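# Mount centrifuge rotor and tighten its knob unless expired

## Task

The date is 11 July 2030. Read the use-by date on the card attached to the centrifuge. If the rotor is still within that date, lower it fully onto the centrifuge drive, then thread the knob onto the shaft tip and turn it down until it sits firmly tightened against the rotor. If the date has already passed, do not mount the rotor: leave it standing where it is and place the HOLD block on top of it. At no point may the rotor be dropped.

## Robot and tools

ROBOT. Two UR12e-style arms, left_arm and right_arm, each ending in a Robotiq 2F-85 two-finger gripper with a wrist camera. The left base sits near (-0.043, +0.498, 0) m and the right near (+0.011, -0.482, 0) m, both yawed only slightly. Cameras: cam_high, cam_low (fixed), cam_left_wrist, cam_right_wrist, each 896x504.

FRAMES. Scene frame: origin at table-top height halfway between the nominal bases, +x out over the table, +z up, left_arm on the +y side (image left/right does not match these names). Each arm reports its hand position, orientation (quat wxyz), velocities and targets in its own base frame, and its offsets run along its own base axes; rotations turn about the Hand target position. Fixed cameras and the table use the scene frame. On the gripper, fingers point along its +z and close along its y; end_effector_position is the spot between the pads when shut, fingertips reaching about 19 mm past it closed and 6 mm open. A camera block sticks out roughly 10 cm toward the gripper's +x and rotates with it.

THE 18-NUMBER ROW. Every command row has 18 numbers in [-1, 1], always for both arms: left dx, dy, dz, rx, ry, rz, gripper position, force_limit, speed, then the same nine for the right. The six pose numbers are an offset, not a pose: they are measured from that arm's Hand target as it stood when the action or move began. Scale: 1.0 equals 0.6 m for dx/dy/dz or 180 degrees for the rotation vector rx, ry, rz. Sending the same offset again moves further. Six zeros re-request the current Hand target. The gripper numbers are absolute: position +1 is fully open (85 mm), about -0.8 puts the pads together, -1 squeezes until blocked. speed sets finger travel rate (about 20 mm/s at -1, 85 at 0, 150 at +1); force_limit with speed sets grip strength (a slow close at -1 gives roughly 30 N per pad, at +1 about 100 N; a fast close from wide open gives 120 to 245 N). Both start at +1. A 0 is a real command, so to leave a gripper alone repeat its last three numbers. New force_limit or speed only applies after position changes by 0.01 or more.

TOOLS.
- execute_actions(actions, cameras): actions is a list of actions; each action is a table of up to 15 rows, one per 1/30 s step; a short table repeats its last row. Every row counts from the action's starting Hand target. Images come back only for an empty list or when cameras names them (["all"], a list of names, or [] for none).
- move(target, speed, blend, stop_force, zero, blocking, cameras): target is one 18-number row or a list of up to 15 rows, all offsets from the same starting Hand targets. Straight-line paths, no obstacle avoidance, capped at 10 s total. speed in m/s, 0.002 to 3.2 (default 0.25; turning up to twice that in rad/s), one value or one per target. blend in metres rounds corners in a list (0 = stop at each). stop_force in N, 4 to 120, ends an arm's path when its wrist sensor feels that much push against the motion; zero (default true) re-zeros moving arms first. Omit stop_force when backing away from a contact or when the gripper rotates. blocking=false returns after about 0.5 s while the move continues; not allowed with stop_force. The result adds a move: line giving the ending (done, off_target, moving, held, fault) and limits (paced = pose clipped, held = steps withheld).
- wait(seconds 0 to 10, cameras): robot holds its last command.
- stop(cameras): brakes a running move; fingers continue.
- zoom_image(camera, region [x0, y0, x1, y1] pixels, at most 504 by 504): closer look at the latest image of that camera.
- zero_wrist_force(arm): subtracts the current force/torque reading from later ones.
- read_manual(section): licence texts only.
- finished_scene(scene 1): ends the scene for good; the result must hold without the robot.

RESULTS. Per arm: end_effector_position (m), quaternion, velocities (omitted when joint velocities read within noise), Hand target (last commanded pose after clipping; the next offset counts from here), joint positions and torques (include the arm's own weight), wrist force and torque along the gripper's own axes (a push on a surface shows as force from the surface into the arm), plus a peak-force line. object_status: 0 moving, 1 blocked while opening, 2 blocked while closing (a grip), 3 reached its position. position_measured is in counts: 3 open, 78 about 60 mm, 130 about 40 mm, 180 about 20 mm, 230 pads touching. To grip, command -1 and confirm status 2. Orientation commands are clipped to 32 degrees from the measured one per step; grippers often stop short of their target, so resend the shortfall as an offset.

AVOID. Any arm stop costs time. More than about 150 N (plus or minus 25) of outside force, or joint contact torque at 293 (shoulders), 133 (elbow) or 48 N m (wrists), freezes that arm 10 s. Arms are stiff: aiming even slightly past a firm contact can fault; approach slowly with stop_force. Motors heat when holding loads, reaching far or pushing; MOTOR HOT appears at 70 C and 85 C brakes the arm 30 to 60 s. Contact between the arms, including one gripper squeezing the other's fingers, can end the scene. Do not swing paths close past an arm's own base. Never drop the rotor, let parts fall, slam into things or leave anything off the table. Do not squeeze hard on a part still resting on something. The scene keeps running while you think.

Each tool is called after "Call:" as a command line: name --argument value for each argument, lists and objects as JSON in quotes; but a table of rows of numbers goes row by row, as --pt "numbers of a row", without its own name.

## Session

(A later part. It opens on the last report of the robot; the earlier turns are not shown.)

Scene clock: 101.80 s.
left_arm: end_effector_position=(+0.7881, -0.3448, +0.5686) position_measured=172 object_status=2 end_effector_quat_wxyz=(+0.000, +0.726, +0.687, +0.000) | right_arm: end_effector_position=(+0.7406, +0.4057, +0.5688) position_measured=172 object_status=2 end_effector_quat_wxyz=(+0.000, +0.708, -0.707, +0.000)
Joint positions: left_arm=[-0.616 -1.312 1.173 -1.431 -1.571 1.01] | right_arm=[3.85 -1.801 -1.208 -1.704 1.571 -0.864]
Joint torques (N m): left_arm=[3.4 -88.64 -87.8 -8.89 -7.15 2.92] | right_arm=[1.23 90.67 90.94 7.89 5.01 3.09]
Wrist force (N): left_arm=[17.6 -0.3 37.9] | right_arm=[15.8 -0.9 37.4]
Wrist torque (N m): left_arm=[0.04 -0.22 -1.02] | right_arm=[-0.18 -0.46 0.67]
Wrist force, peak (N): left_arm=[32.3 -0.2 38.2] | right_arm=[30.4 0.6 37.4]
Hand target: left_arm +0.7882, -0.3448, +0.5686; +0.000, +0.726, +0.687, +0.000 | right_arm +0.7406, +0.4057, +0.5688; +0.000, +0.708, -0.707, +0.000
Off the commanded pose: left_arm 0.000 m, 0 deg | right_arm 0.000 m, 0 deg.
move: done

Call:
move --pt "0.075 0.001 0 0 0 -0.0353 -1 0 -1 0.0262 0.0064 0 0 0 -0.0358 -1 0 -1" --pt "0.1498 -0.001 0 0 0 -0.0706 -1 0 -1 0.0528 0.0152 0 0 0 -0.0716 -1 0 -1" --speed 0.07 --blend '[0.004,0]' --cameras '["all"]'

Call:
zoom_image --camera "cam_high" --region '[340, 150, 520, 330]'

Call:
zoom_image --camera "cam_low" --region '[360, 60, 540, 240]'

Scene clock: 104.27 s.
left_arm: end_effector_position=(+0.8780, -0.3454, +0.5686) position_measured=172 object_status=2 end_effector_quat_wxyz=(+0.000, +0.798, +0.603, +0.000) | right_arm: end_effector_position=(+0.7723, +0.4148, +0.5688) position_measured=172 object_status=2 end_effector_quat_wxyz=(+0.000, -0.624, +0.782, +0.000)
Joint positions: left_arm=[-0.56 -1.156 0.961 -1.375 -1.571 1.288] | right_arm=[3.834 -1.859 -1.134 -1.719 1.571 -0.655]
Joint torques (N m): left_arm=[2.89 -110.44 -84.34 -7.87 -7.79 1.8] | right_arm=[0.52 97.03 91.45 8.4 1.21 2.79]
Wrist force (N): left_arm=[18.4 -1.3 38.1] | right_arm=[16.6 -2.2 37.2]
Wrist torque (N m): left_arm=[0.02 -0.17 -0.72] | right_arm=[-0.26 -0.43 0.65]
Wrist force, peak (N): left_arm=[27.8 -1.1 37.8] | right_arm=[26.7 -1.5 37.7]
Hand target: left_arm +0.8780, -0.3454, +0.5686; +0.000, +0.798, +0.603, +0.000 | right_arm +0.7723, +0.4148, +0.5688; +0.000, -0.624, +0.782, +0.000
Off the commanded pose: left_arm 0.000 m, 0 deg | right_arm 0.000 m, 0 deg.
move: done
camera_calibration:
cam_left_wrist: T_world_to_cam=[[0.956634, -0.291232, -0.00590155, -0.927056], [-0.269012, -0.891055, 0.365586, -0.261596], [-0.111729, -0.348145, -0.930759, 0.632447], [0, 0, 0, 1]] pos_world=[0.887143, -0.282902, 0.678821]
cam_right_wrist: T_world_to_cam=[[-0.971052, 0.237341, 0.0269722, 0.638367], [0.231702, 0.90844, 0.347924, -0.733264], [0.0580742, 0.344102, -0.937135, 0.471631], [0, 0, 0, 1]] pos_world=[0.762396, 0.352326, 0.679884]

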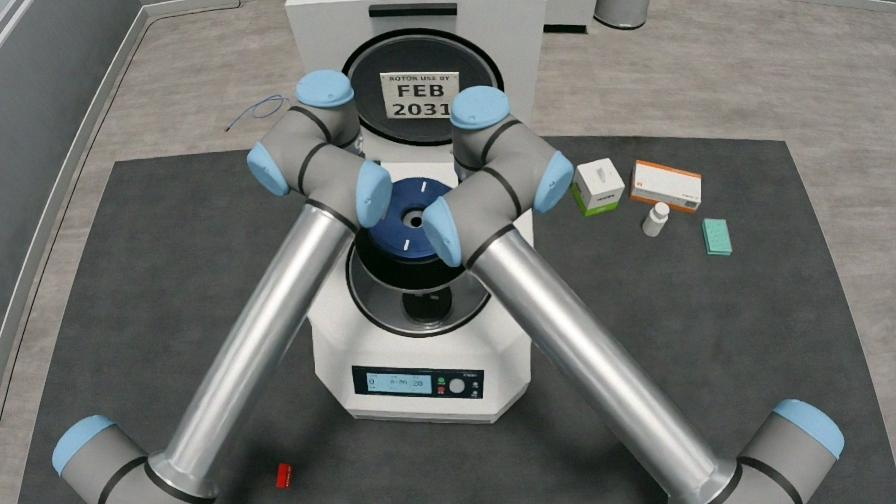

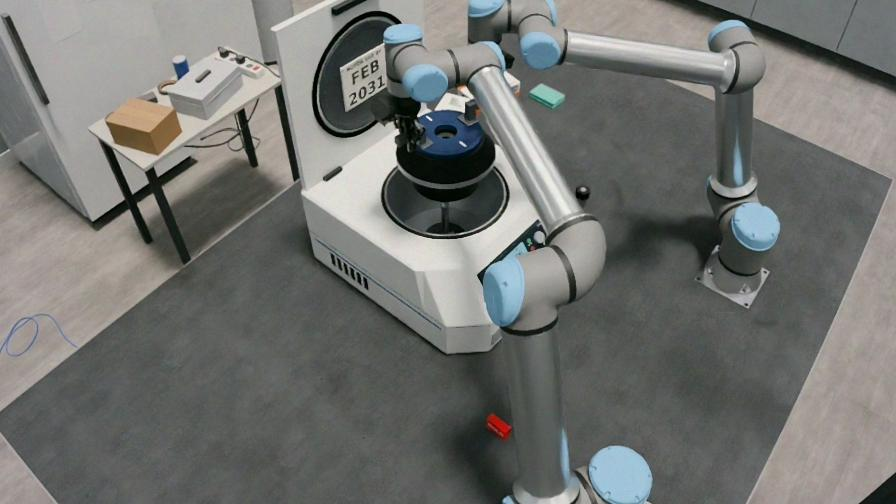

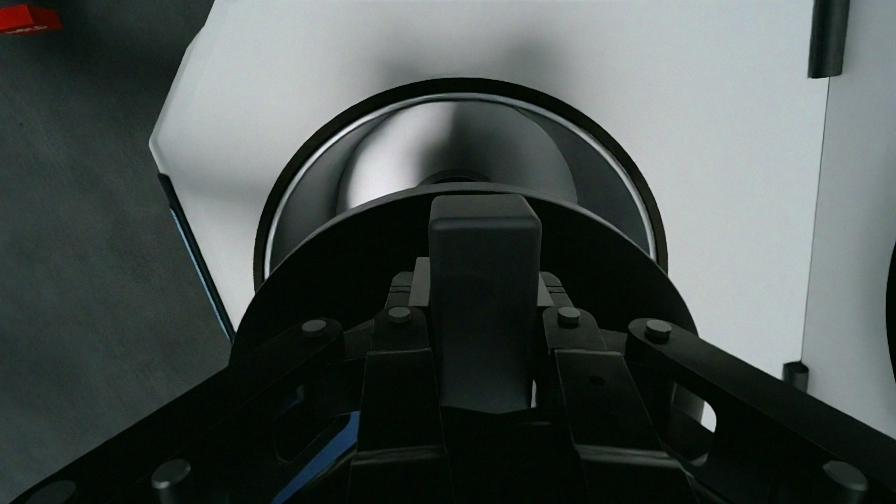

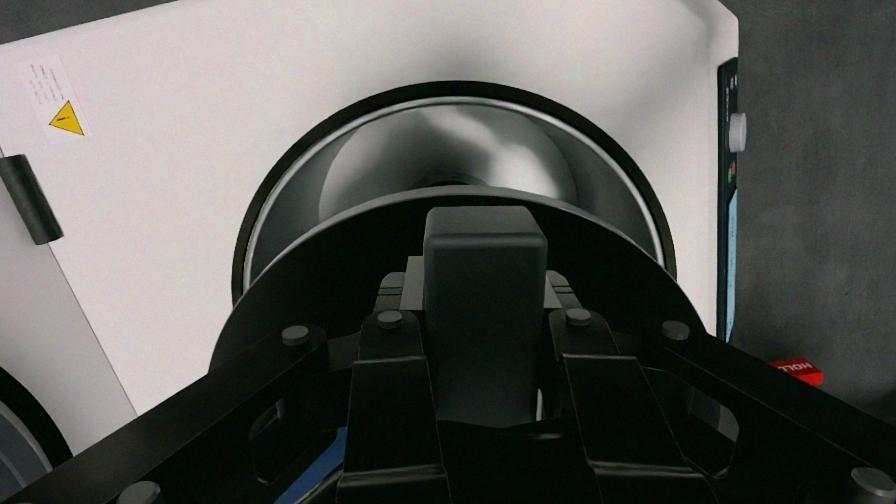

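Scaled by 2.800 from the camera's 896x504 image, which has a finer 1280x720 frame.

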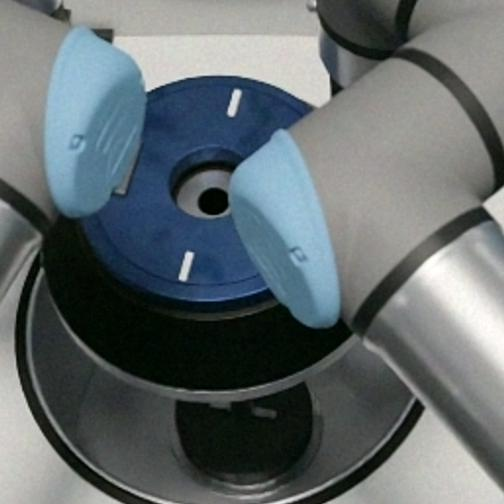

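Scaled by 2.800 from the camera's 896x504 image, which has a finer 1280x720 frame.

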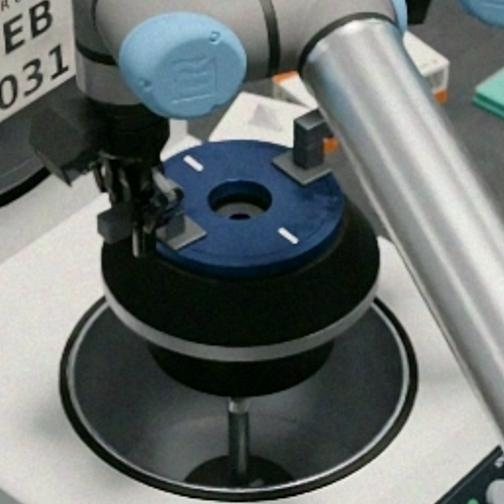

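Call:
move --pt "0.0037 0.0082 -0.003 0 0 0 -1 0 -1 0.0033 0.0083 -0.003 0 0 0 -1 0 -1" --pt "0.0037 0.0082 -0.09 0 0 0 -1 0 -1 0.0033 0.0083 -0.09 0 0 0 -1 0 -1" --speed 0.05 --blend '[0.004,0]' --cameras '["cam_high","cam_low"]'

Call:
zoom_image --camera "cam_high" --region '[370, 180, 470, 280]'

Call:
zoom_image --camera "cam_low" --region '[370, 90, 520, 240]'

Scene clock: 107.63 s.
left_arm: end_effector_position=(+0.8803, -0.3405, +0.5147) position_measured=172 object_status=2 end_effector_quat_wxyz=(+0.000, +0.798, +0.603, +0.000) | right_arm: end_effector_position=(+0.7743, +0.4198, +0.5149) position_measured=172 object_status=2 end_effector_quat_wxyz=(+0.000, -0.624, +0.782, +0.000)
Joint positions: left_arm=[-0.555 -1.17 1.076 -1.476 -1.571 1.294] | right_arm=[3.837 -1.857 -1.232 -1.624 1.571 -0.652]
Joint torques (N m): left_arm=[8.37 -145.99 -68.53 -12.46 -1.2 1.57] | right_arm=[15.1 123.97 76 13.73 1.69 2.83]
Wrist force (N): left_arm=[7.9 -1.5 37.7] | right_arm=[6.5 -1.7 36.7]
Wrist torque (N m): left_arm=[-0.02 -0.01 -0.73] | right_arm=[-0.12 -0.41 0.67]
Wrist force, peak (N): left_arm=[18.3 -1.8 38.2] | right_arm=[16.0 -2.4 37.8]
Hand target: left_arm +0.8803, -0.3405, +0.5146; +0.000, +0.798, +0.603, +0.000 | right_arm +0.7743, +0.4198, +0.5148; +0.000, -0.624, +0.782, +0.000
Off the commanded pose: left_arm 0.000 m, 0 deg | right_arm 0.000 m, 0 deg.
move: done; blend cut to 0.0028 m at target 1
Images, in order (width x height): cam_high 896x504, cam_low 896x504.

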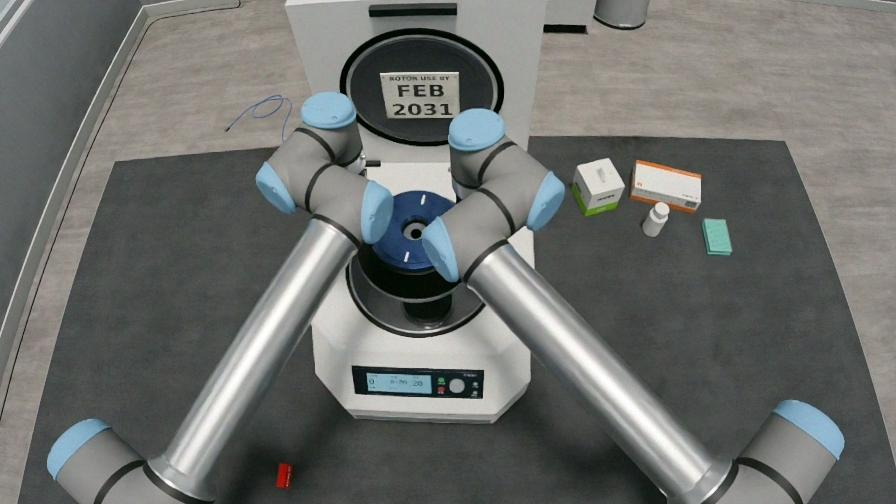

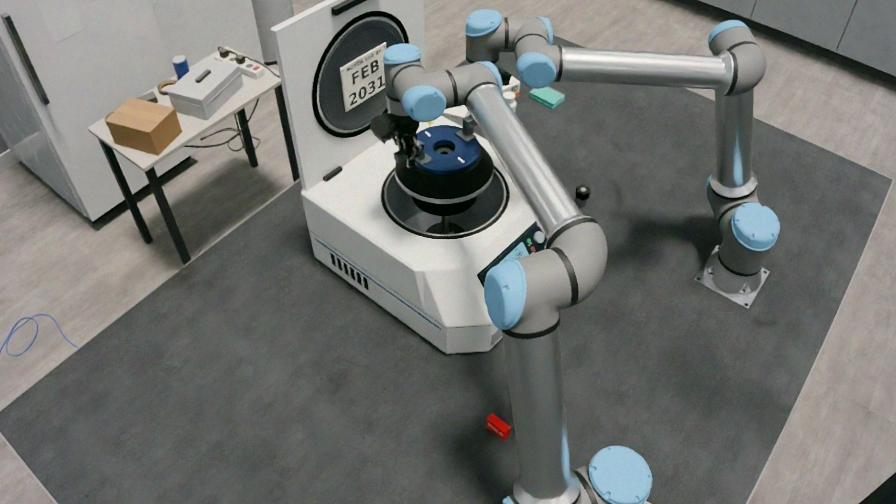

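Scaled by 5.040 from the camera's 896x504 image, which has a finer 1280x720 frame.

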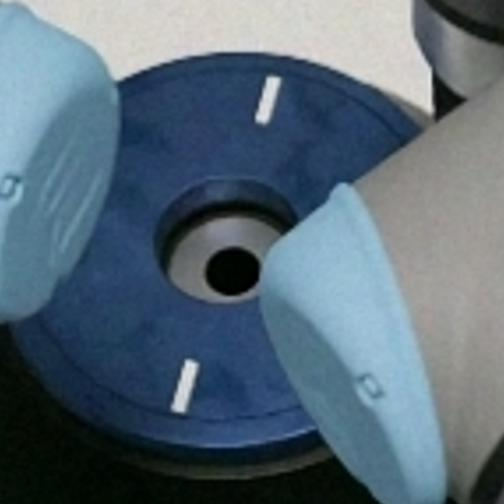

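Scaled by 3.360 from the camera's 896x504 image, which has a finer 1280x720 frame.

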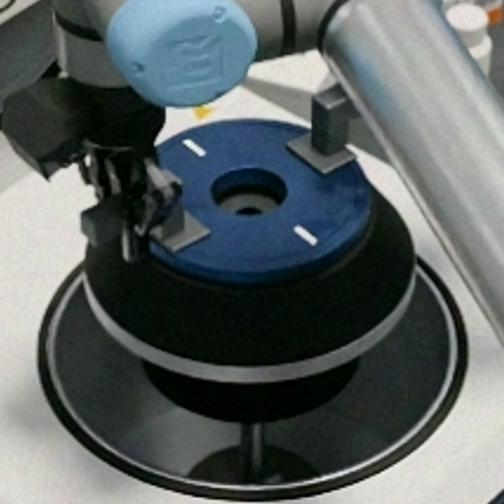

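Call:
move --target '[-0.002,0,-0.04,0,0,0,-1,0,-1,-0.002,0,-0.04,0,0,0,-1,0,-1]' --speed 0.02 --stop_force 12 --cameras '["cam_high","cam_low"]'

Call:
zoom_image --camera "cam_high" --region '[370, 180, 470, 280]'

Call:
zoom_image --camera "cam_low" --region '[370, 90, 520, 240]'

Scene clock: 110.93 s.
left_arm: end_effector_position=(+0.8791, -0.3405, +0.4906) position_measured=172 object_status=2 end_effector_quat_wxyz=(+0.000, +0.798, +0.603, +0.000) | right_arm: end_effector_position=(+0.7731, +0.4197, +0.4908) position_measured=172 object_status=2 end_effector_quat_wxyz=(+0.000, -0.624, +0.782, +0.000)
Joint positions: left_arm=[-0.555 -1.176 1.126 -1.521 -1.571 1.293] | right_arm=[3.838 -1.854 -1.278 -1.581 1.571 -0.651]
Joint torques (N m): left_arm=[-23.96 -145.61 -67.33 -12.25 -1.67 -2.12] | right_arm=[13.71 125.01 75.74 12.66 2.32 2.96]
Wrist force (N): left_arm=[8.0 -2.8 37.8] | right_arm=[-4.2 -0.6 36.5]
Wrist torque (N m): left_arm=[-0.20 -0.77 -0.44] | right_arm=[0.06 0.59 0.68]
Wrist force, peak (N): left_arm=[7.4 -2.9 38.7] | right_arm=[-4.4 -0.2 37.8]
Hand target: left_arm +0.8791, -0.3405, +0.4906; +0.000, +0.798, +0.603, +0.000 | right_arm +0.7731, +0.4198, +0.4908; +0.000, -0.624, +0.782, +0.000
Off the commanded pose: left_arm 0.000 m, 0 deg | right_arm 0.000 m, 0 deg.
move: done
Images, in order (width x height): cam_high 896x504, cam_low 896x504.

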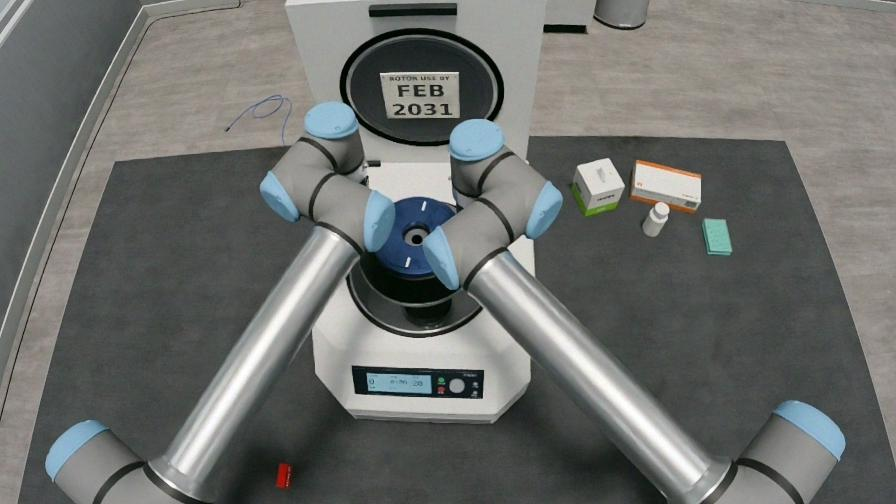

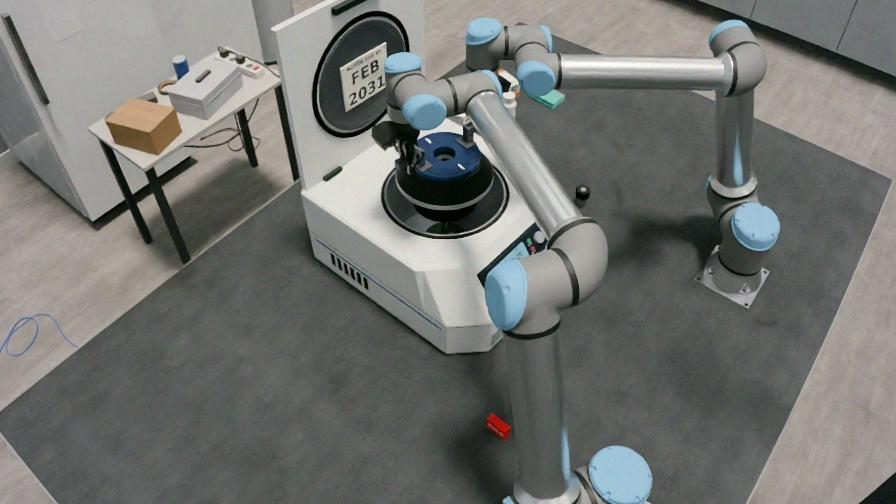

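Scaled by 5.040 from the camera's 896x504 image, which has a finer 1280x720 frame.

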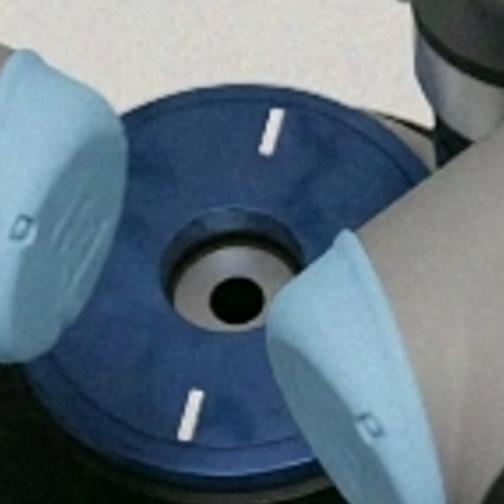

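Scaled by 3.360 from the camera's 896x504 image, which has a finer 1280x720 frame.

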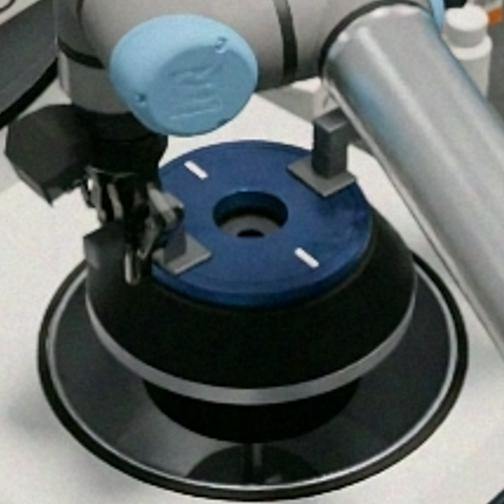

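Call:
move --target '[0,0,-0.05,0,0,0,-1,0,-1,0,0,-0.05,0,0,0,-1,0,-1]' --speed 0.015 --stop_force 10 --cameras '["cam_high","cam_low"]'

Call:
zoom_image --camera "cam_high" --region '[370, 190, 470, 290]'

Call:
zoom_image --camera "cam_low" --region '[370, 90, 520, 240]'

Scene clock: 114.43 s.
left_arm: end_effector_position=(+0.8791, -0.3405, +0.4606) position_measured=172 object_status=2 end_effector_quat_wxyz=(+0.000, +0.798, +0.603, +0.000) | right_arm: end_effector_position=(+0.7731, +0.4198, +0.4619) position_measured=172 object_status=2 end_effector_quat_wxyz=(+0.000, -0.624, +0.782, +0.000)
Joint positions: left_arm=[-0.555 -1.177 1.18 -1.574 -1.571 1.293] | right_arm=[3.838 -1.854 -1.328 -1.53 1.571 -0.651]
Joint torques (N m): left_arm=[-13.63 -143.25 -66.54 -11.93 -2.07 -1.71] | right_arm=[10.59 111.54 90.28 5.55 2.66 2.55]
Wrist force (N): left_arm=[6.7 -2.7 36.3] | right_arm=[-5.1 -0.5 37.2]
Wrist torque (N m): left_arm=[-0.34 -0.80 -0.41] | right_arm=[0.16 0.82 0.69]
Wrist force, peak (N): left_arm=[4.0 -2.0 39.5] | right_arm=[-7.9 0.1 37.5]
Hand target: left_arm +0.8791, -0.3405, +0.4606; +0.000, +0.798, +0.603, +0.000 | right_arm +0.7731, +0.4198, +0.4619; +0.000, -0.624, +0.782, +0.000 (not the last commanded pose)
Off the commanded pose: left_arm 0.000 m, 0 deg | right_arm 0.001 m, 0 deg.
move: contact (right_arm)
Images, in order (width x height): cam_high 896x504, cam_low 896x504.

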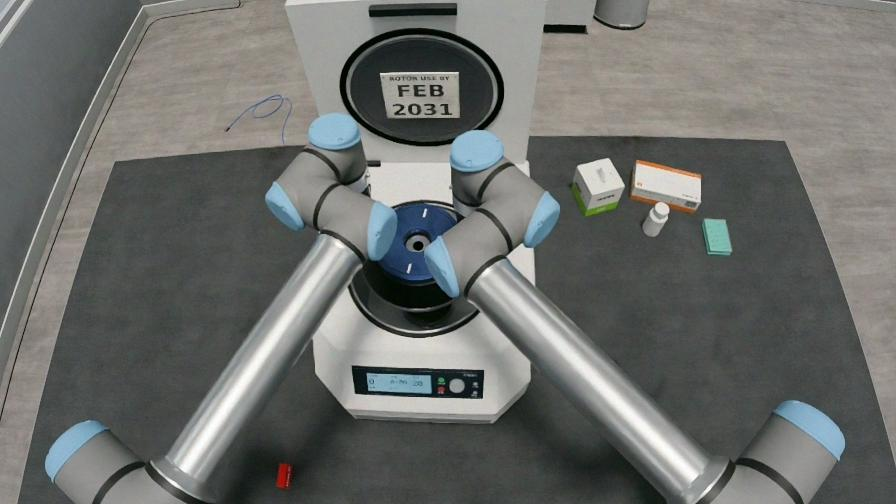

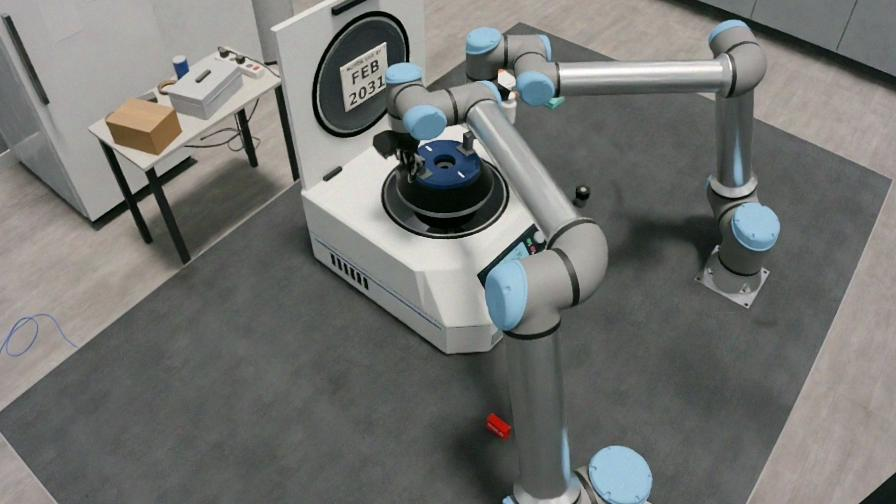

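Scaled by 5.040 from the camera's 896x504 image, which has a finer 1280x720 frame.

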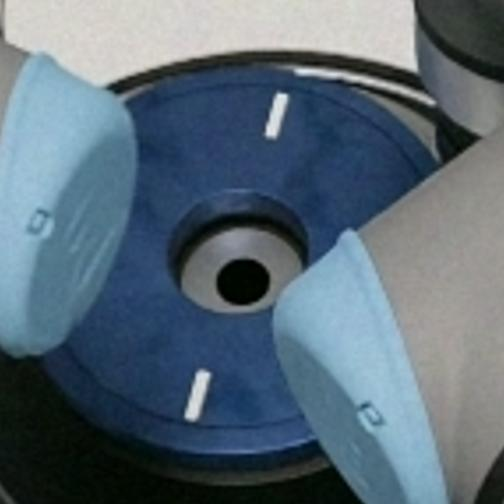

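Scaled by 3.360 from the camera's 896x504 image, which has a finer 1280x720 frame.

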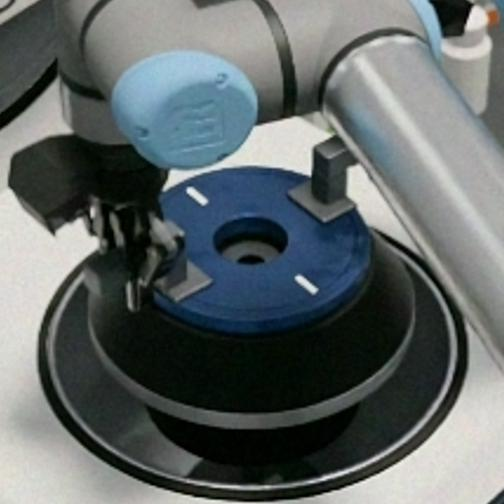

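Call:
move --target '[0,0,-0.0133,0,0,0,-1,0,-1,0,0,-0.0155,0,0,0,-1,0,-1]' --speed 0.01 --stop_force 15

Scene clock: 116.90 s.
left_arm: end_effector_position=(+0.8791, -0.3405, +0.4537) position_measured=172 object_status=2 end_effector_quat_wxyz=(+0.000, +0.798, +0.603, +0.000) | right_arm: end_effector_position=(+0.7731, +0.4198, +0.4571) position_measured=172 object_status=2 end_effector_quat_wxyz=(+0.000, -0.624, +0.782, +0.000)
Joint positions: left_arm=[-0.555 -1.177 1.192 -1.586 -1.571 1.293] | right_arm=[3.838 -1.855 -1.336 -1.522 1.571 -0.651]
Joint torques (N m): left_arm=[-9.29 -109.56 -79.36 -5.82 -2.13 -1.65] | right_arm=[6.17 141.06 95.9 6.63 2.35 2.25]
Wrist force (N): left_arm=[15.1 -2.8 26.4] | right_arm=[-10.5 -2.4 51.6]
Wrist torque (N m): left_arm=[-0.55 -1.04 -0.35] | right_arm=[0.24 0.99 0.77]
Wrist force, peak (N): left_arm=[-2.7 -1.4 47.7] | right_arm=[-13.4 -2.0 55.5]
Hand target: left_arm +0.8791, -0.3405, +0.4537; +0.000, +0.798, +0.603, +0.000 (not the last commanded pose) | right_arm +0.7731, +0.4198, +0.4571; +0.000, -0.624, +0.782, +0.000 (not the last commanded pose)
Off the commanded pose: left_arm 0.001 m, 0 deg | right_arm 0.005 m, 0 deg.
move: contact (left_arm, right_arm)

Call:
move --target '[0,0,0,0,0,0,-1,0,-1,0,0,-0.0057,0,0,0,-1,0,-1]' --speed 0.02

Scene clock: 117.90 s.
left_arm: end_effector_position=(+0.8791, -0.3405, +0.4536) position_measured=172 object_status=2 end_effector_quat_wxyz=(+0.000, +0.798, +0.603, +0.000) | right_arm: end_effector_position=(+0.7731, +0.4198, +0.4540) position_measured=172 object_status=2 end_effector_quat_wxyz=(+0.000, -0.624, +0.782, +0.000)
Joint positions: left_arm=[-0.555 -1.177 1.192 -1.586 -1.571 1.293] | right_arm=[3.838 -1.855 -1.341 -1.516 1.571 -0.651]
Joint torques (N m): left_arm=[-8.24 -126.08 -76.77 -6.84 -0.45 -1.63] | right_arm=[2.8 89.31 63.52 13.01 2.08 2.44]
Wrist force (N): left_arm=[-3.8 -1.4 53.0] | right_arm=[10.3 -1.2 14.8]
Wrist torque (N m): left_arm=[-0.54 -0.63 -0.44] | right_arm=[0.26 0.63 0.65]
Wrist force, peak (N): left_arm=[-3.8 -1.4 53.0] | right_arm=[-10.7 -2.2 52.3]
Hand target: left_arm +0.8791, -0.3405, +0.4537; +0.000, +0.798, +0.603, +0.000 | right_arm +0.7731, +0.4198, +0.4537; +0.000, -0.624, +0.782, +0.000
Off the commanded pose: left_arm 0.000 m, 0 deg | right_arm 0.000 m, 0 deg.
move: done

Call:
move --target '[0,0,-0.0015,0,0,0,-1,0,-1,0,0,0.0018,0,0,0,-1,0,-1]' --speed 0.02

Scene clock: 119.37 s.
left_arm: end_effector_position=(+0.8791, -0.3405, +0.4529) position_measured=172 object_status=2 end_effector_quat_wxyz=(+0.000, +0.798, +0.603, +0.000) | right_arm: end_effector_position=(+0.7731, +0.4198, +0.4546) position_measured=172 object_status=2 end_effector_quat_wxyz=(+0.000, -0.624, +0.782, +0.000)
Joint positions: left_arm=[-0.555 -1.177 1.194 -1.588 -1.571 1.293] | right_arm=[3.838 -1.855 -1.34 -1.518 1.571 -0.651]
Joint torques (N m): left_arm=[-8.83 -140.07 -66.44 -11.81 1.07 -1.45] | right_arm=[3.69 114.07 90.93 6.18 1.53 2.38]
Wrist force (N): left_arm=[8.9 -2.8 36.0] | right_arm=[-3.0 -0.6 38.5]
Wrist torque (N m): left_arm=[-0.34 -0.87 -0.43] | right_arm=[0.11 0.80 0.68]
Wrist force, peak (N): left_arm=[-5.1 -1.6 55.5] | right_arm=[-3.0 -0.6 38.5]
Hand target: left_arm +0.8791, -0.3405, +0.4528; +0.000, +0.798, +0.603, +0.000 | right_arm +0.7731, +0.4198, +0.4548; +0.000, -0.624, +0.782, +0.000
Off the commanded pose: left_arm 0.000 m, 0 deg | right_arm 0.000 m, 0 deg.
move: done

Call:
move --target '[0,0.0005,-0.04,0,0,0,-1,0,-1,0,0.0005,-0.04,0,0,0,-1,0,-1]' --speed 0.03

Scene clock: 120.87 s.
left_arm: end_effector_position=(+0.8791, -0.3402, +0.4289) position_measured=172 object_status=2 end_effector_quat_wxyz=(+0.000, +0.798, +0.603, +0.000) | right_arm: end_effector_position=(+0.7731, +0.4201, +0.4309) position_measured=172 object_status=2 end_effector_quat_wxyz=(+0.000, -0.624, +0.782, +0.000)
Joint positions: left_arm=[-0.555 -1.175 1.234 -1.629 -1.571 1.293] | right_arm=[3.838 -1.858 -1.377 -1.477 1.571 -0.65]
Joint torques (N m): left_arm=[17.8 -108.79 -67.76 -11.69 -1.6 2.33] | right_arm=[12.58 103.44 75.34 12.29 1.41 2.73]
Wrist force (N): left_arm=[5.6 -2.9 36.3] | right_arm=[-5.5 -1.2 37.6]
Wrist torque (N m): left_arm=[-0.46 -0.89 -0.50] | right_arm=[0.14 0.82 0.71]
Wrist force, peak (N): left_arm=[5.4 -2.4 37.5] | right_arm=[-4.9 -2.0 39.1]
Hand target: left_arm +0.8791, -0.3402, +0.4288; +0.000, +0.798, +0.603, +0.000 | right_arm +0.7731, +0.4201, +0.4308; +0.000, -0.624, +0.782, +0.000
Off the commanded pose: left_arm 0.000 m, 0 deg | right_arm 0.000 m, 0 deg.
move: done

Call:
move --target '[0,0.0003,-0.1667,0,0,0,-1,0,-1,0,0.0003,-0.1667,0,0,0,-1,0,-1]' --speed 0.04 --cameras '["cam_high","cam_low"]'

Scene clock: 124.07 s.
left_arm: end_effector_position=(+0.8791, -0.3400, +0.3289) position_measured=172 object_status=2 end_effector_quat_wxyz=(+0.000, +0.798, +0.603, +0.000) | right_arm: end_effector_position=(+0.7731, +0.4202, +0.3309) position_measured=172 object_status=2 end_effector_quat_wxyz=(+0.000, -0.624, +0.782, +0.000) end_effector_velocity=(+0.001, +0.001, -0.002) end_effector_angular_velocity=(+0.001, -0.002, +0.001)
Joint positions: left_arm=[-0.555 -1.152 1.377 -1.796 -1.571 1.293] | right_arm=[3.839 -1.887 -1.517 -1.308 1.571 -0.65]
Joint velocities: left_arm=[within noise] | right_arm=[0 -0.001 -0.002 0.005 0 -0.001]
Joint torques (N m): left_arm=[36.89 -105.6 -64.39 -10.2 7.55 2.26] | right_arm=[15.19 87.23 68.14 13.87 1.87 2.95]
Wrist force (N): left_arm=[-23.8 -9.1 33.7] | right_arm=[5.3 5.6 21.5]
Wrist torque (N m): left_arm=[-0.68 -0.53 -0.65] | right_arm=[0.38 0.81 0.70]
Wrist force, peak (N): left_arm=[-24.3 -7.0 36.7] | right_arm=[-9.1 -1.6 37.6]
Hand target: left_arm +0.8791, -0.3400, +0.3288; +0.000, +0.798, +0.603, +0.000 | right_arm +0.7731, +0.4202, +0.3308; +0.000, -0.624, +0.782, +0.000
Off the commanded pose: left_arm 0.000 m, 0 deg | right_arm 0.000 m, 0 deg.
move: done
Images, in order (width x height): cam_high 896x504, cam_low 896x504.

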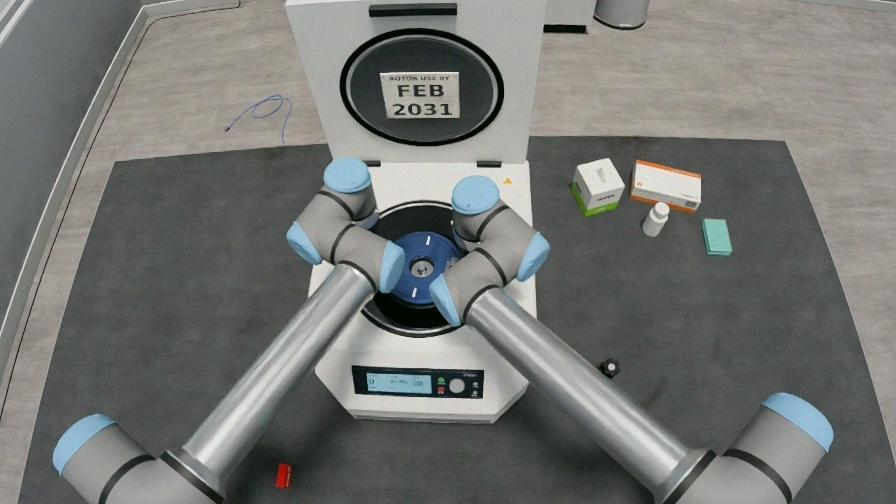

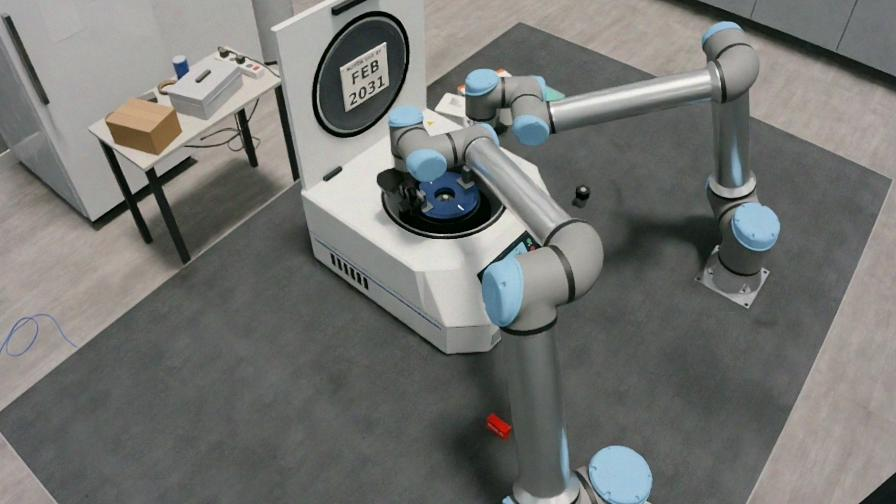

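Call:
move --target '[-0.0006,-0.001,0,0,0,0,-1,0,-1,-0.0006,-0.001,0,0,0,0,-1,0,-1]' --speed 0.02

Call:
zoom_image --camera "cam_high" --region '[370, 210, 470, 310]'

Scene clock: 125.30 s.
left_arm: end_effector_position=(+0.8788, -0.3405, +0.3287) position_measured=172 object_status=2 end_effector_quat_wxyz=(+0.000, +0.798, +0.603, +0.000) | right_arm: end_effector_position=(+0.7727, +0.4197, +0.3306) position_measured=172 object_status=2 end_effector_quat_wxyz=(+0.000, -0.624, +0.782, +0.000)
Joint positions: left_arm=[-0.555 -1.152 1.377 -1.796 -1.571 1.293] | right_arm=[3.838 -1.886 -1.518 -1.308 1.571 -0.65]
Joint torques (N m): left_arm=[-11.85 -142.54 -61.41 -9.92 5.34 -2.08] | right_arm=[-5.85 132.72 68.76 8.84 1.38 -4.96]
Wrist force (N): left_arm=[-5.4 -1.9 33.9] | right_arm=[-18.7 -3.1 39.0]
Wrist torque (N m): left_arm=[-0.66 -0.75 -0.32] | right_arm=[0.40 1.02 0.79]
Wrist force, peak (N): left_arm=[-27.7 -6.7 37.0] | right_arm=[-18.7 -3.1 39.0]
Hand target: left_arm +0.8787, -0.3406, +0.3288; +0.000, +0.798, +0.603, +0.000 | right_arm +0.7727, +0.4196, +0.3308; +0.000, -0.624, +0.782, +0.000
Off the commanded pose: left_arm 0.000 m, 0 deg | right_arm 0.000 m, 0 deg.
move: done

Scaled by 5.040 from the camera's 896x504 image, which has a finer 1280x720 frame.
This view is cut from an older image: the scene may have changed since it was taken.

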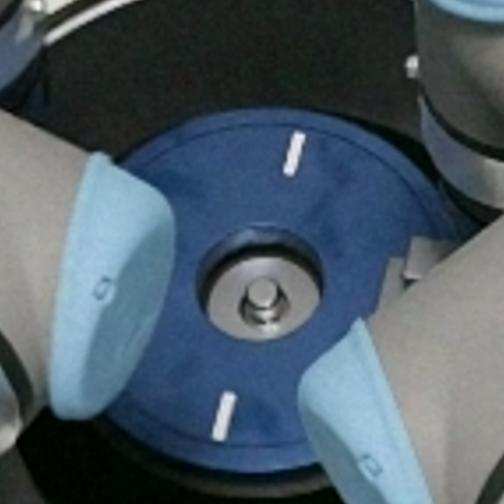

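Call:
move --target '[0,0.0002,-0.046,0,0,0,-1,0,-1,0,0.0003,-0.046,0,0,0,-1,0,-1]' --speed 0.03

Scene clock: 136.33 s.
left_arm: end_effector_position=(+0.8785, -0.3408, +0.3210) position_measured=172 object_status=2 end_effector_quat_wxyz=(+0.000, +0.798, +0.603, +0.000) | right_arm: end_effector_position=(+0.7724, +0.4191, +0.3219) position_measured=172 object_status=2 end_effector_quat_wxyz=(-0.001, -0.624, +0.782, +0.000)
Joint positions: left_arm=[-0.556 -1.149 1.388 -1.81 -1.572 1.293] | right_arm=[3.838 -1.89 -1.529 -1.294 1.571 -0.651]
Joint torques (N m): left_arm=[-1.56 -93.18 -50.91 -4.44 0.84 -0.18] | right_arm=[0.02 88.31 55.47 4.94 -0.68 -0.62]
Wrist force (N): left_arm=[-9.8 -1.5 17.6] | right_arm=[-15.0 -2.2 17.8]
Wrist torque (N m): left_arm=[-0.57 -0.54 -0.40] | right_arm=[0.45 0.86 0.77]
Wrist force, peak (N): left_arm=[22.4 -47.6 -151.0] | right_arm=[69.8 46.0 -132.7]
Hand target: left_arm +0.8785, -0.3408, +0.3210; +0.000, +0.798, +0.603, +0.000 (not the last commanded pose) | right_arm +0.7724, +0.4191, +0.3219; -0.001, -0.624, +0.782, +0.000 (not the last commanded pose)
Tool commands: left_gripper/position=-1.0 left_gripper/force_limit=+0.003922 left_gripper/speed=-1.0 right_gripper/position=-1.0 right_gripper/force_limit=+0.003922 right_gripper/speed=-1.0
Off the commanded pose: left_arm 0.020 m, 0 deg | right_arm 0.019 m, 0 deg.
FORCE FAULT: contact force on the left arm reached its limit, and that arm stopped for 10 seconds. FORCE FAULT: contact force on the right arm reached its limit, and that arm stopped for 10 seconds. On each arm, the contact can be on any part of the arm, not only on its tool. The stops overlap, and together they count as 20 of the actions that you can send in this scene. Those arms' remaining commands of this call were not run. During its stop the left arm's controller moved it back a little. During its stop the right arm's controller moved it back a little. Those arms' targets are now where they stood when their stops ended, not their last commands. Those arms accept commands again.
move: fault (left_arm, right_arm)

Call:
wait --seconds 0.1 --cameras '["all"]'

Call:
zoom_image --camera "cam_high" --region '[370, 210, 470, 310]'

Call:
zoom_image --camera "cam_low" --region '[370, 130, 520, 250]'

Scene clock: 137.00 s.
left_arm: end_effector_position=(+0.8784, -0.3408, +0.3210) position_measured=172 object_status=2 end_effector_quat_wxyz=(+0.000, +0.798, +0.603, +0.000) | right_arm: end_effector_position=(+0.7724, +0.4191, +0.3219) position_measured=172 object_status=2 end_effector_quat_wxyz=(-0.001, -0.624, +0.782, +0.000)
Joint positions: left_arm=[-0.556 -1.149 1.388 -1.81 -1.572 1.293] | right_arm=[3.838 -1.89 -1.529 -1.294 1.571 -0.651]
Joint torques (N m): left_arm=[-1.3 -93.56 -51.61 -4.29 3.51 -0.41] | right_arm=[-0.38 93.02 58.69 4.7 -0.59 -0.45]
Wrist force (N): left_arm=[-9.1 -1.8 17.2] | right_arm=[-13.9 -2.2 16.5]
Wrist torque (N m): left_arm=[-0.62 -0.61 -0.40] | right_arm=[0.42 0.85 0.75]
Wrist force, peak (N): left_arm=[-9.5 -1.9 17.4] | right_arm=[-14.2 -1.9 17.2]
Hand target: left_arm +0.8785, -0.3408, +0.3210; +0.000, +0.798, +0.603, +0.000 (not the last commanded pose) | right_arm +0.7724, +0.4191, +0.3219; -0.001, -0.624, +0.782, +0.000 (not the last commanded pose)
Tool commands: left_gripper/position=-1.0 left_gripper/force_limit=+0.003922 left_gripper/speed=-1.0 right_gripper/position=-1.0 right_gripper/force_limit=+0.003922 right_gripper/speed=-1.0
Off the commanded pose: left_arm 0.020 m, 0 deg | right_arm 0.019 m, 0 deg.
wait: 0.10 s; at rest from the start
camera_calibration:
cam_left_wrist: T_world_to_cam=[[0.956608, -0.291331, -0.00528602, -0.927871], [-0.269189, -0.890558, 0.366666, -0.166805], [-0.111529, -0.349333, -0.930338, 0.402933], [0, 0, 0, 1]] pos_world=[0.887645, -0.278109, 0.43112]
cam_right_wrist: T_world_to_cam=[[-0.970947, 0.237703, 0.0275514, 0.643714], [0.232291, 0.908609, 0.34709, -0.651553], [0.0574709, 0.343406, -0.937427, 0.239567], [0, 0, 0, 1]] pos_world=[0.762594, 0.356726, 0.432989]

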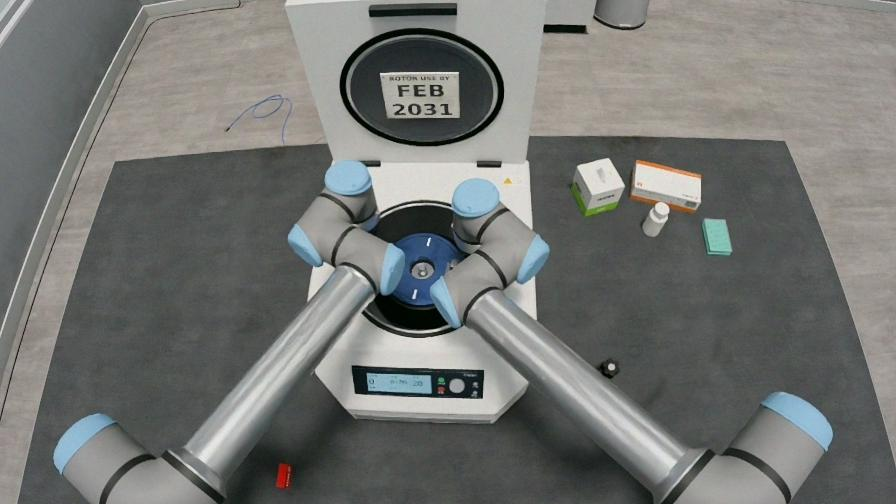

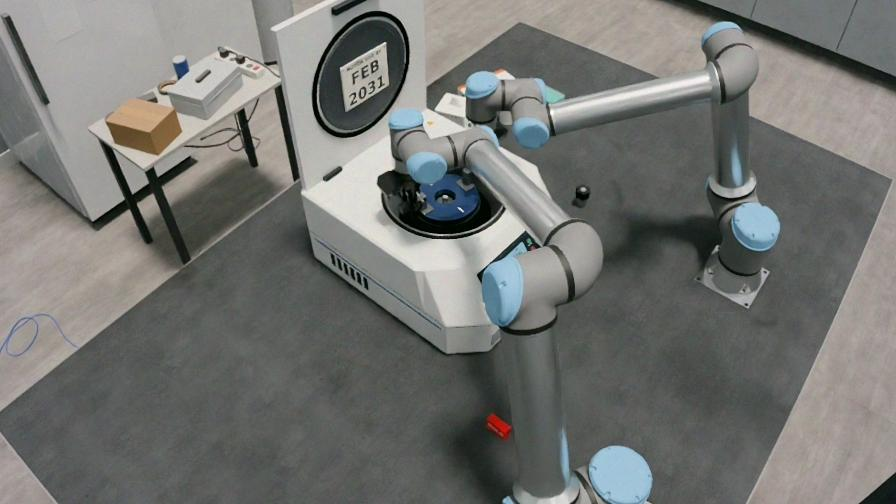

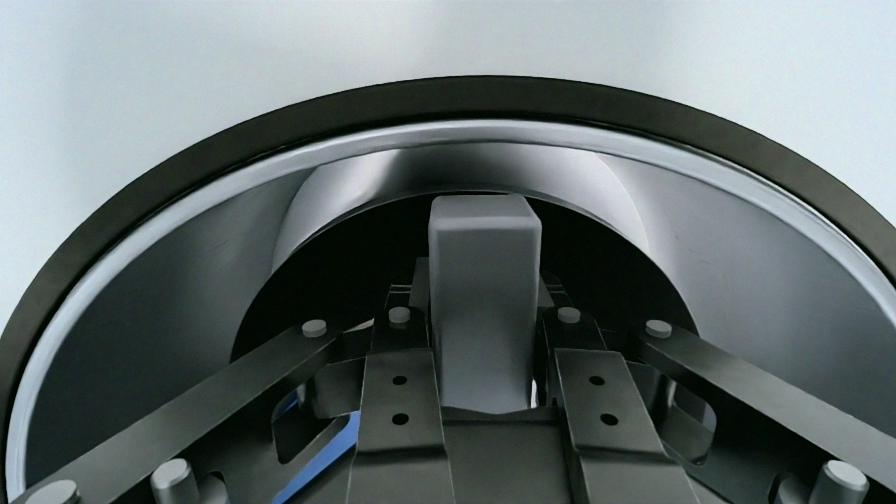

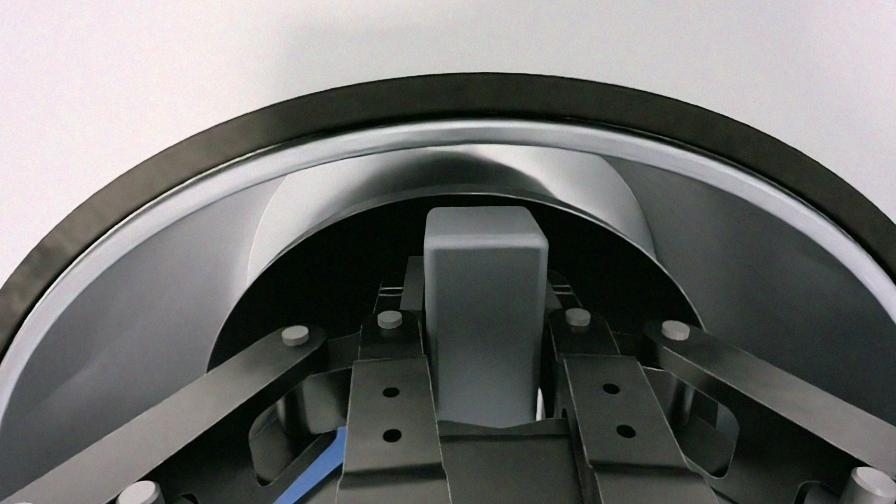

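Scaled by 5.040 from the camera's 896x504 image, which has a finer 1280x720 frame.

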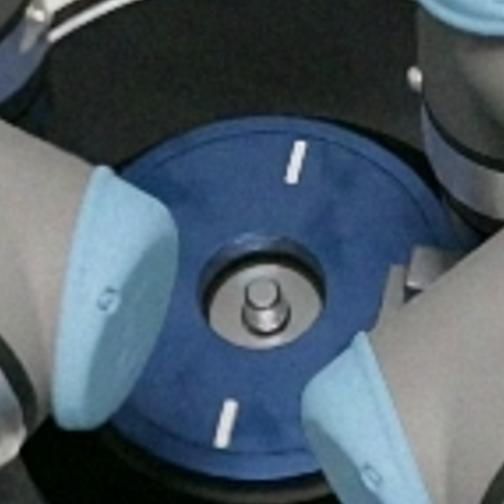

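Scaled by 3.360 from the camera's 896x504 image, which has a finer 1280x720 frame.

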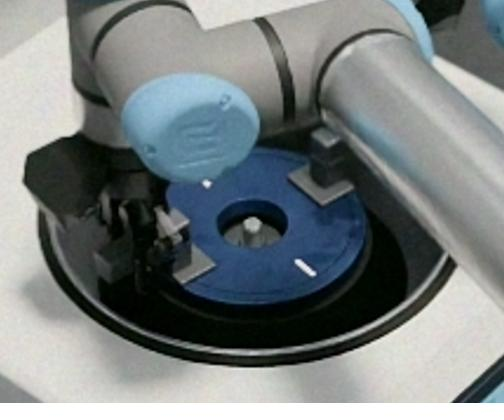

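Call:
move --target '[0.0109,-0.0033,0,0,0,-0.0167,-1,0,-1,-0.011,0.0029,0,0,0,-0.0167,-1,0,-1]' --speed 0.02 --stop_force 40

Scene clock: 143.70 s.
left_arm: end_effector_position=(+0.8850, -0.3427, +0.3210) position_measured=172 object_status=2 end_effector_quat_wxyz=(+0.000, +0.814, +0.581, +0.000) | right_arm: end_effector_position=(+0.7658, +0.4209, +0.3219) position_measured=172 object_status=2 end_effector_quat_wxyz=(+0.000, -0.603, +0.798, +0.000)
Joint positions: left_arm=[-0.554 -1.138 1.371 -1.805 -1.572 1.347] | right_arm=[3.845 -1.882 -1.54 -1.292 1.571 -0.592]
Joint torques (N m): left_arm=[30.85 -87.26 -66.11 -1.97 1.2 2.26] | right_arm=[11.71 110.31 54.47 8.45 1.56 2.75]
Wrist force (N): left_arm=[-5.6 -2.5 12.5] | right_arm=[-11.0 -1.6 15.3]
Wrist torque (N m): left_arm=[-0.56 -0.67 -0.76] | right_arm=[0.32 0.73 0.66]
Wrist force, peak (N): left_arm=[-9.4 -1.5 17.4] | right_arm=[-16.0 -2.2 18.5]
Hand target: left_arm +0.8850, -0.3427, +0.3210; +0.000, +0.814, +0.581, +0.000 | right_arm +0.7658, +0.4209, +0.3219; +0.000, -0.603, +0.798, +0.000
Off the commanded pose: left_arm 0.000 m, 0 deg | right_arm 0.000 m, 0 deg.
move: done

Call:
move --pt "-0.0109 0.0033 0 0 0 0.0167 -1 0 -1 0.011 -0.0029 0 0 0 0.0167 -1 0 -1" --pt "-0.0221 0.0056 0 0 0 0.0333 -1 0 -1 0.0222 -0.0047 0 0 0 0.0333 -1 0 -1" --speed 0.03 --stop_force 40

Scene clock: 146.57 s.
left_arm: end_effector_position=(+0.8717, -0.3394, +0.3210) position_measured=172 object_status=2 end_effector_quat_wxyz=(+0.000, +0.782, +0.623, +0.000) | right_arm: end_effector_position=(+0.7791, +0.4180, +0.3219) position_measured=172 object_status=2 end_effector_quat_wxyz=(-0.001, -0.644, +0.765, +0.000)
Joint positions: left_arm=[-0.558 -1.16 1.404 -1.815 -1.572 1.238] | right_arm=[3.832 -1.898 -1.518 -1.297 1.571 -0.709]
Joint torques (N m): left_arm=[-18.97 -123.06 -48.61 -8.09 3.46 -1.81] | right_arm=[-6.5 81.07 70.48 3.22 -0.19 -4.98]
Wrist force (N): left_arm=[2.4 -1.7 14.2] | right_arm=[-1.5 -2.1 14.1]
Wrist torque (N m): left_arm=[-0.65 -0.75 -0.43] | right_arm=[0.47 0.74 0.89]
Wrist force, peak (N): left_arm=[-5.4 -2.0 14.5] | right_arm=[-12.6 -1.8 17.9]
Hand target: left_arm +0.8717, -0.3394, +0.3210; +0.000, +0.782, +0.623, +0.000 | right_arm +0.7791, +0.4181, +0.3219; -0.001, -0.644, +0.765, +0.000
Off the commanded pose: left_arm 0.000 m, 0 deg | right_arm 0.000 m, 0 deg.
move: done

Call:
move --target '[0,0,0,0,0,0,1,0,0,0,0,0,0,0,0,1,0,0]' --cameras '["cam_high"]'

Scene clock: 153.13 s.
left_arm: end_effector_position=(+0.8717, -0.3394, +0.3210) position_measured=3 object_status=0 end_effector_quat_wxyz=(+0.001, +0.782, +0.623, +0.000) | right_arm: end_effector_position=(+0.7791, +0.4181, +0.3219) position_measured=3 object_status=0 end_effector_quat_wxyz=(-0.001, -0.644, +0.765, +0.000)
Joint positions: left_arm=[-0.558 -1.161 1.404 -1.815 -1.572 1.238] | right_arm=[3.832 -1.898 -1.518 -1.297 1.571 -0.709]
Joint torques (N m): left_arm=[-15.78 -70.72 -53.76 -1.38 2.16 -1.67] | right_arm=[-5.18 87.89 45.73 4.78 -0.42 -2.13]
Wrist force (N): left_arm=[5.8 -3.5 -1.3] | right_arm=[-3.7 -0.4 0.0]
Wrist torque (N m): left_arm=[-0.50 -0.76 0.01] | right_arm=[-0.22 0.40 0.34]
Wrist force, peak (N): left_arm=[2.4 -1.8 14.6] | right_arm=[-1.5 -2.0 14.5]
Hand target: left_arm +0.8717, -0.3394, +0.3210; +0.000, +0.782, +0.623, +0.000 | right_arm +0.7791, +0.4181, +0.3219; -0.001, -0.644, +0.765, +0.000
Off the commanded pose: left_arm 0.000 m, 0 deg | right_arm 0.000 m, 0 deg.
move: done
Images, in order (width x height): cam_high 896x504.

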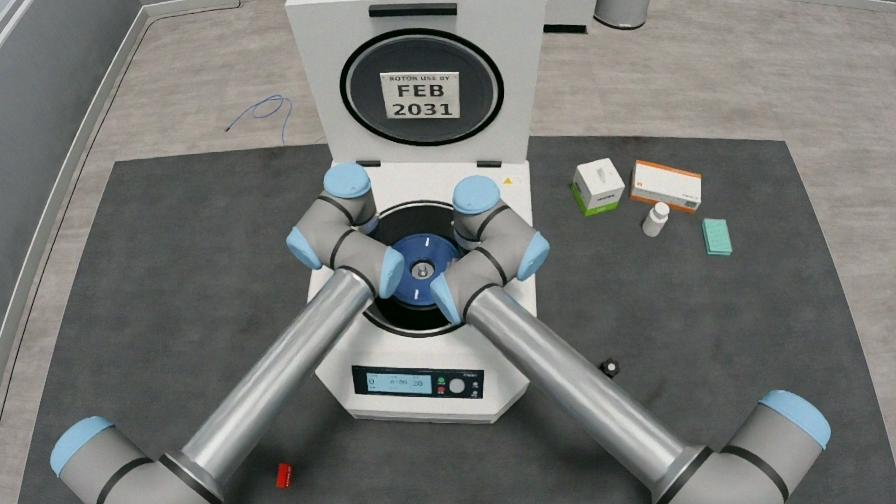

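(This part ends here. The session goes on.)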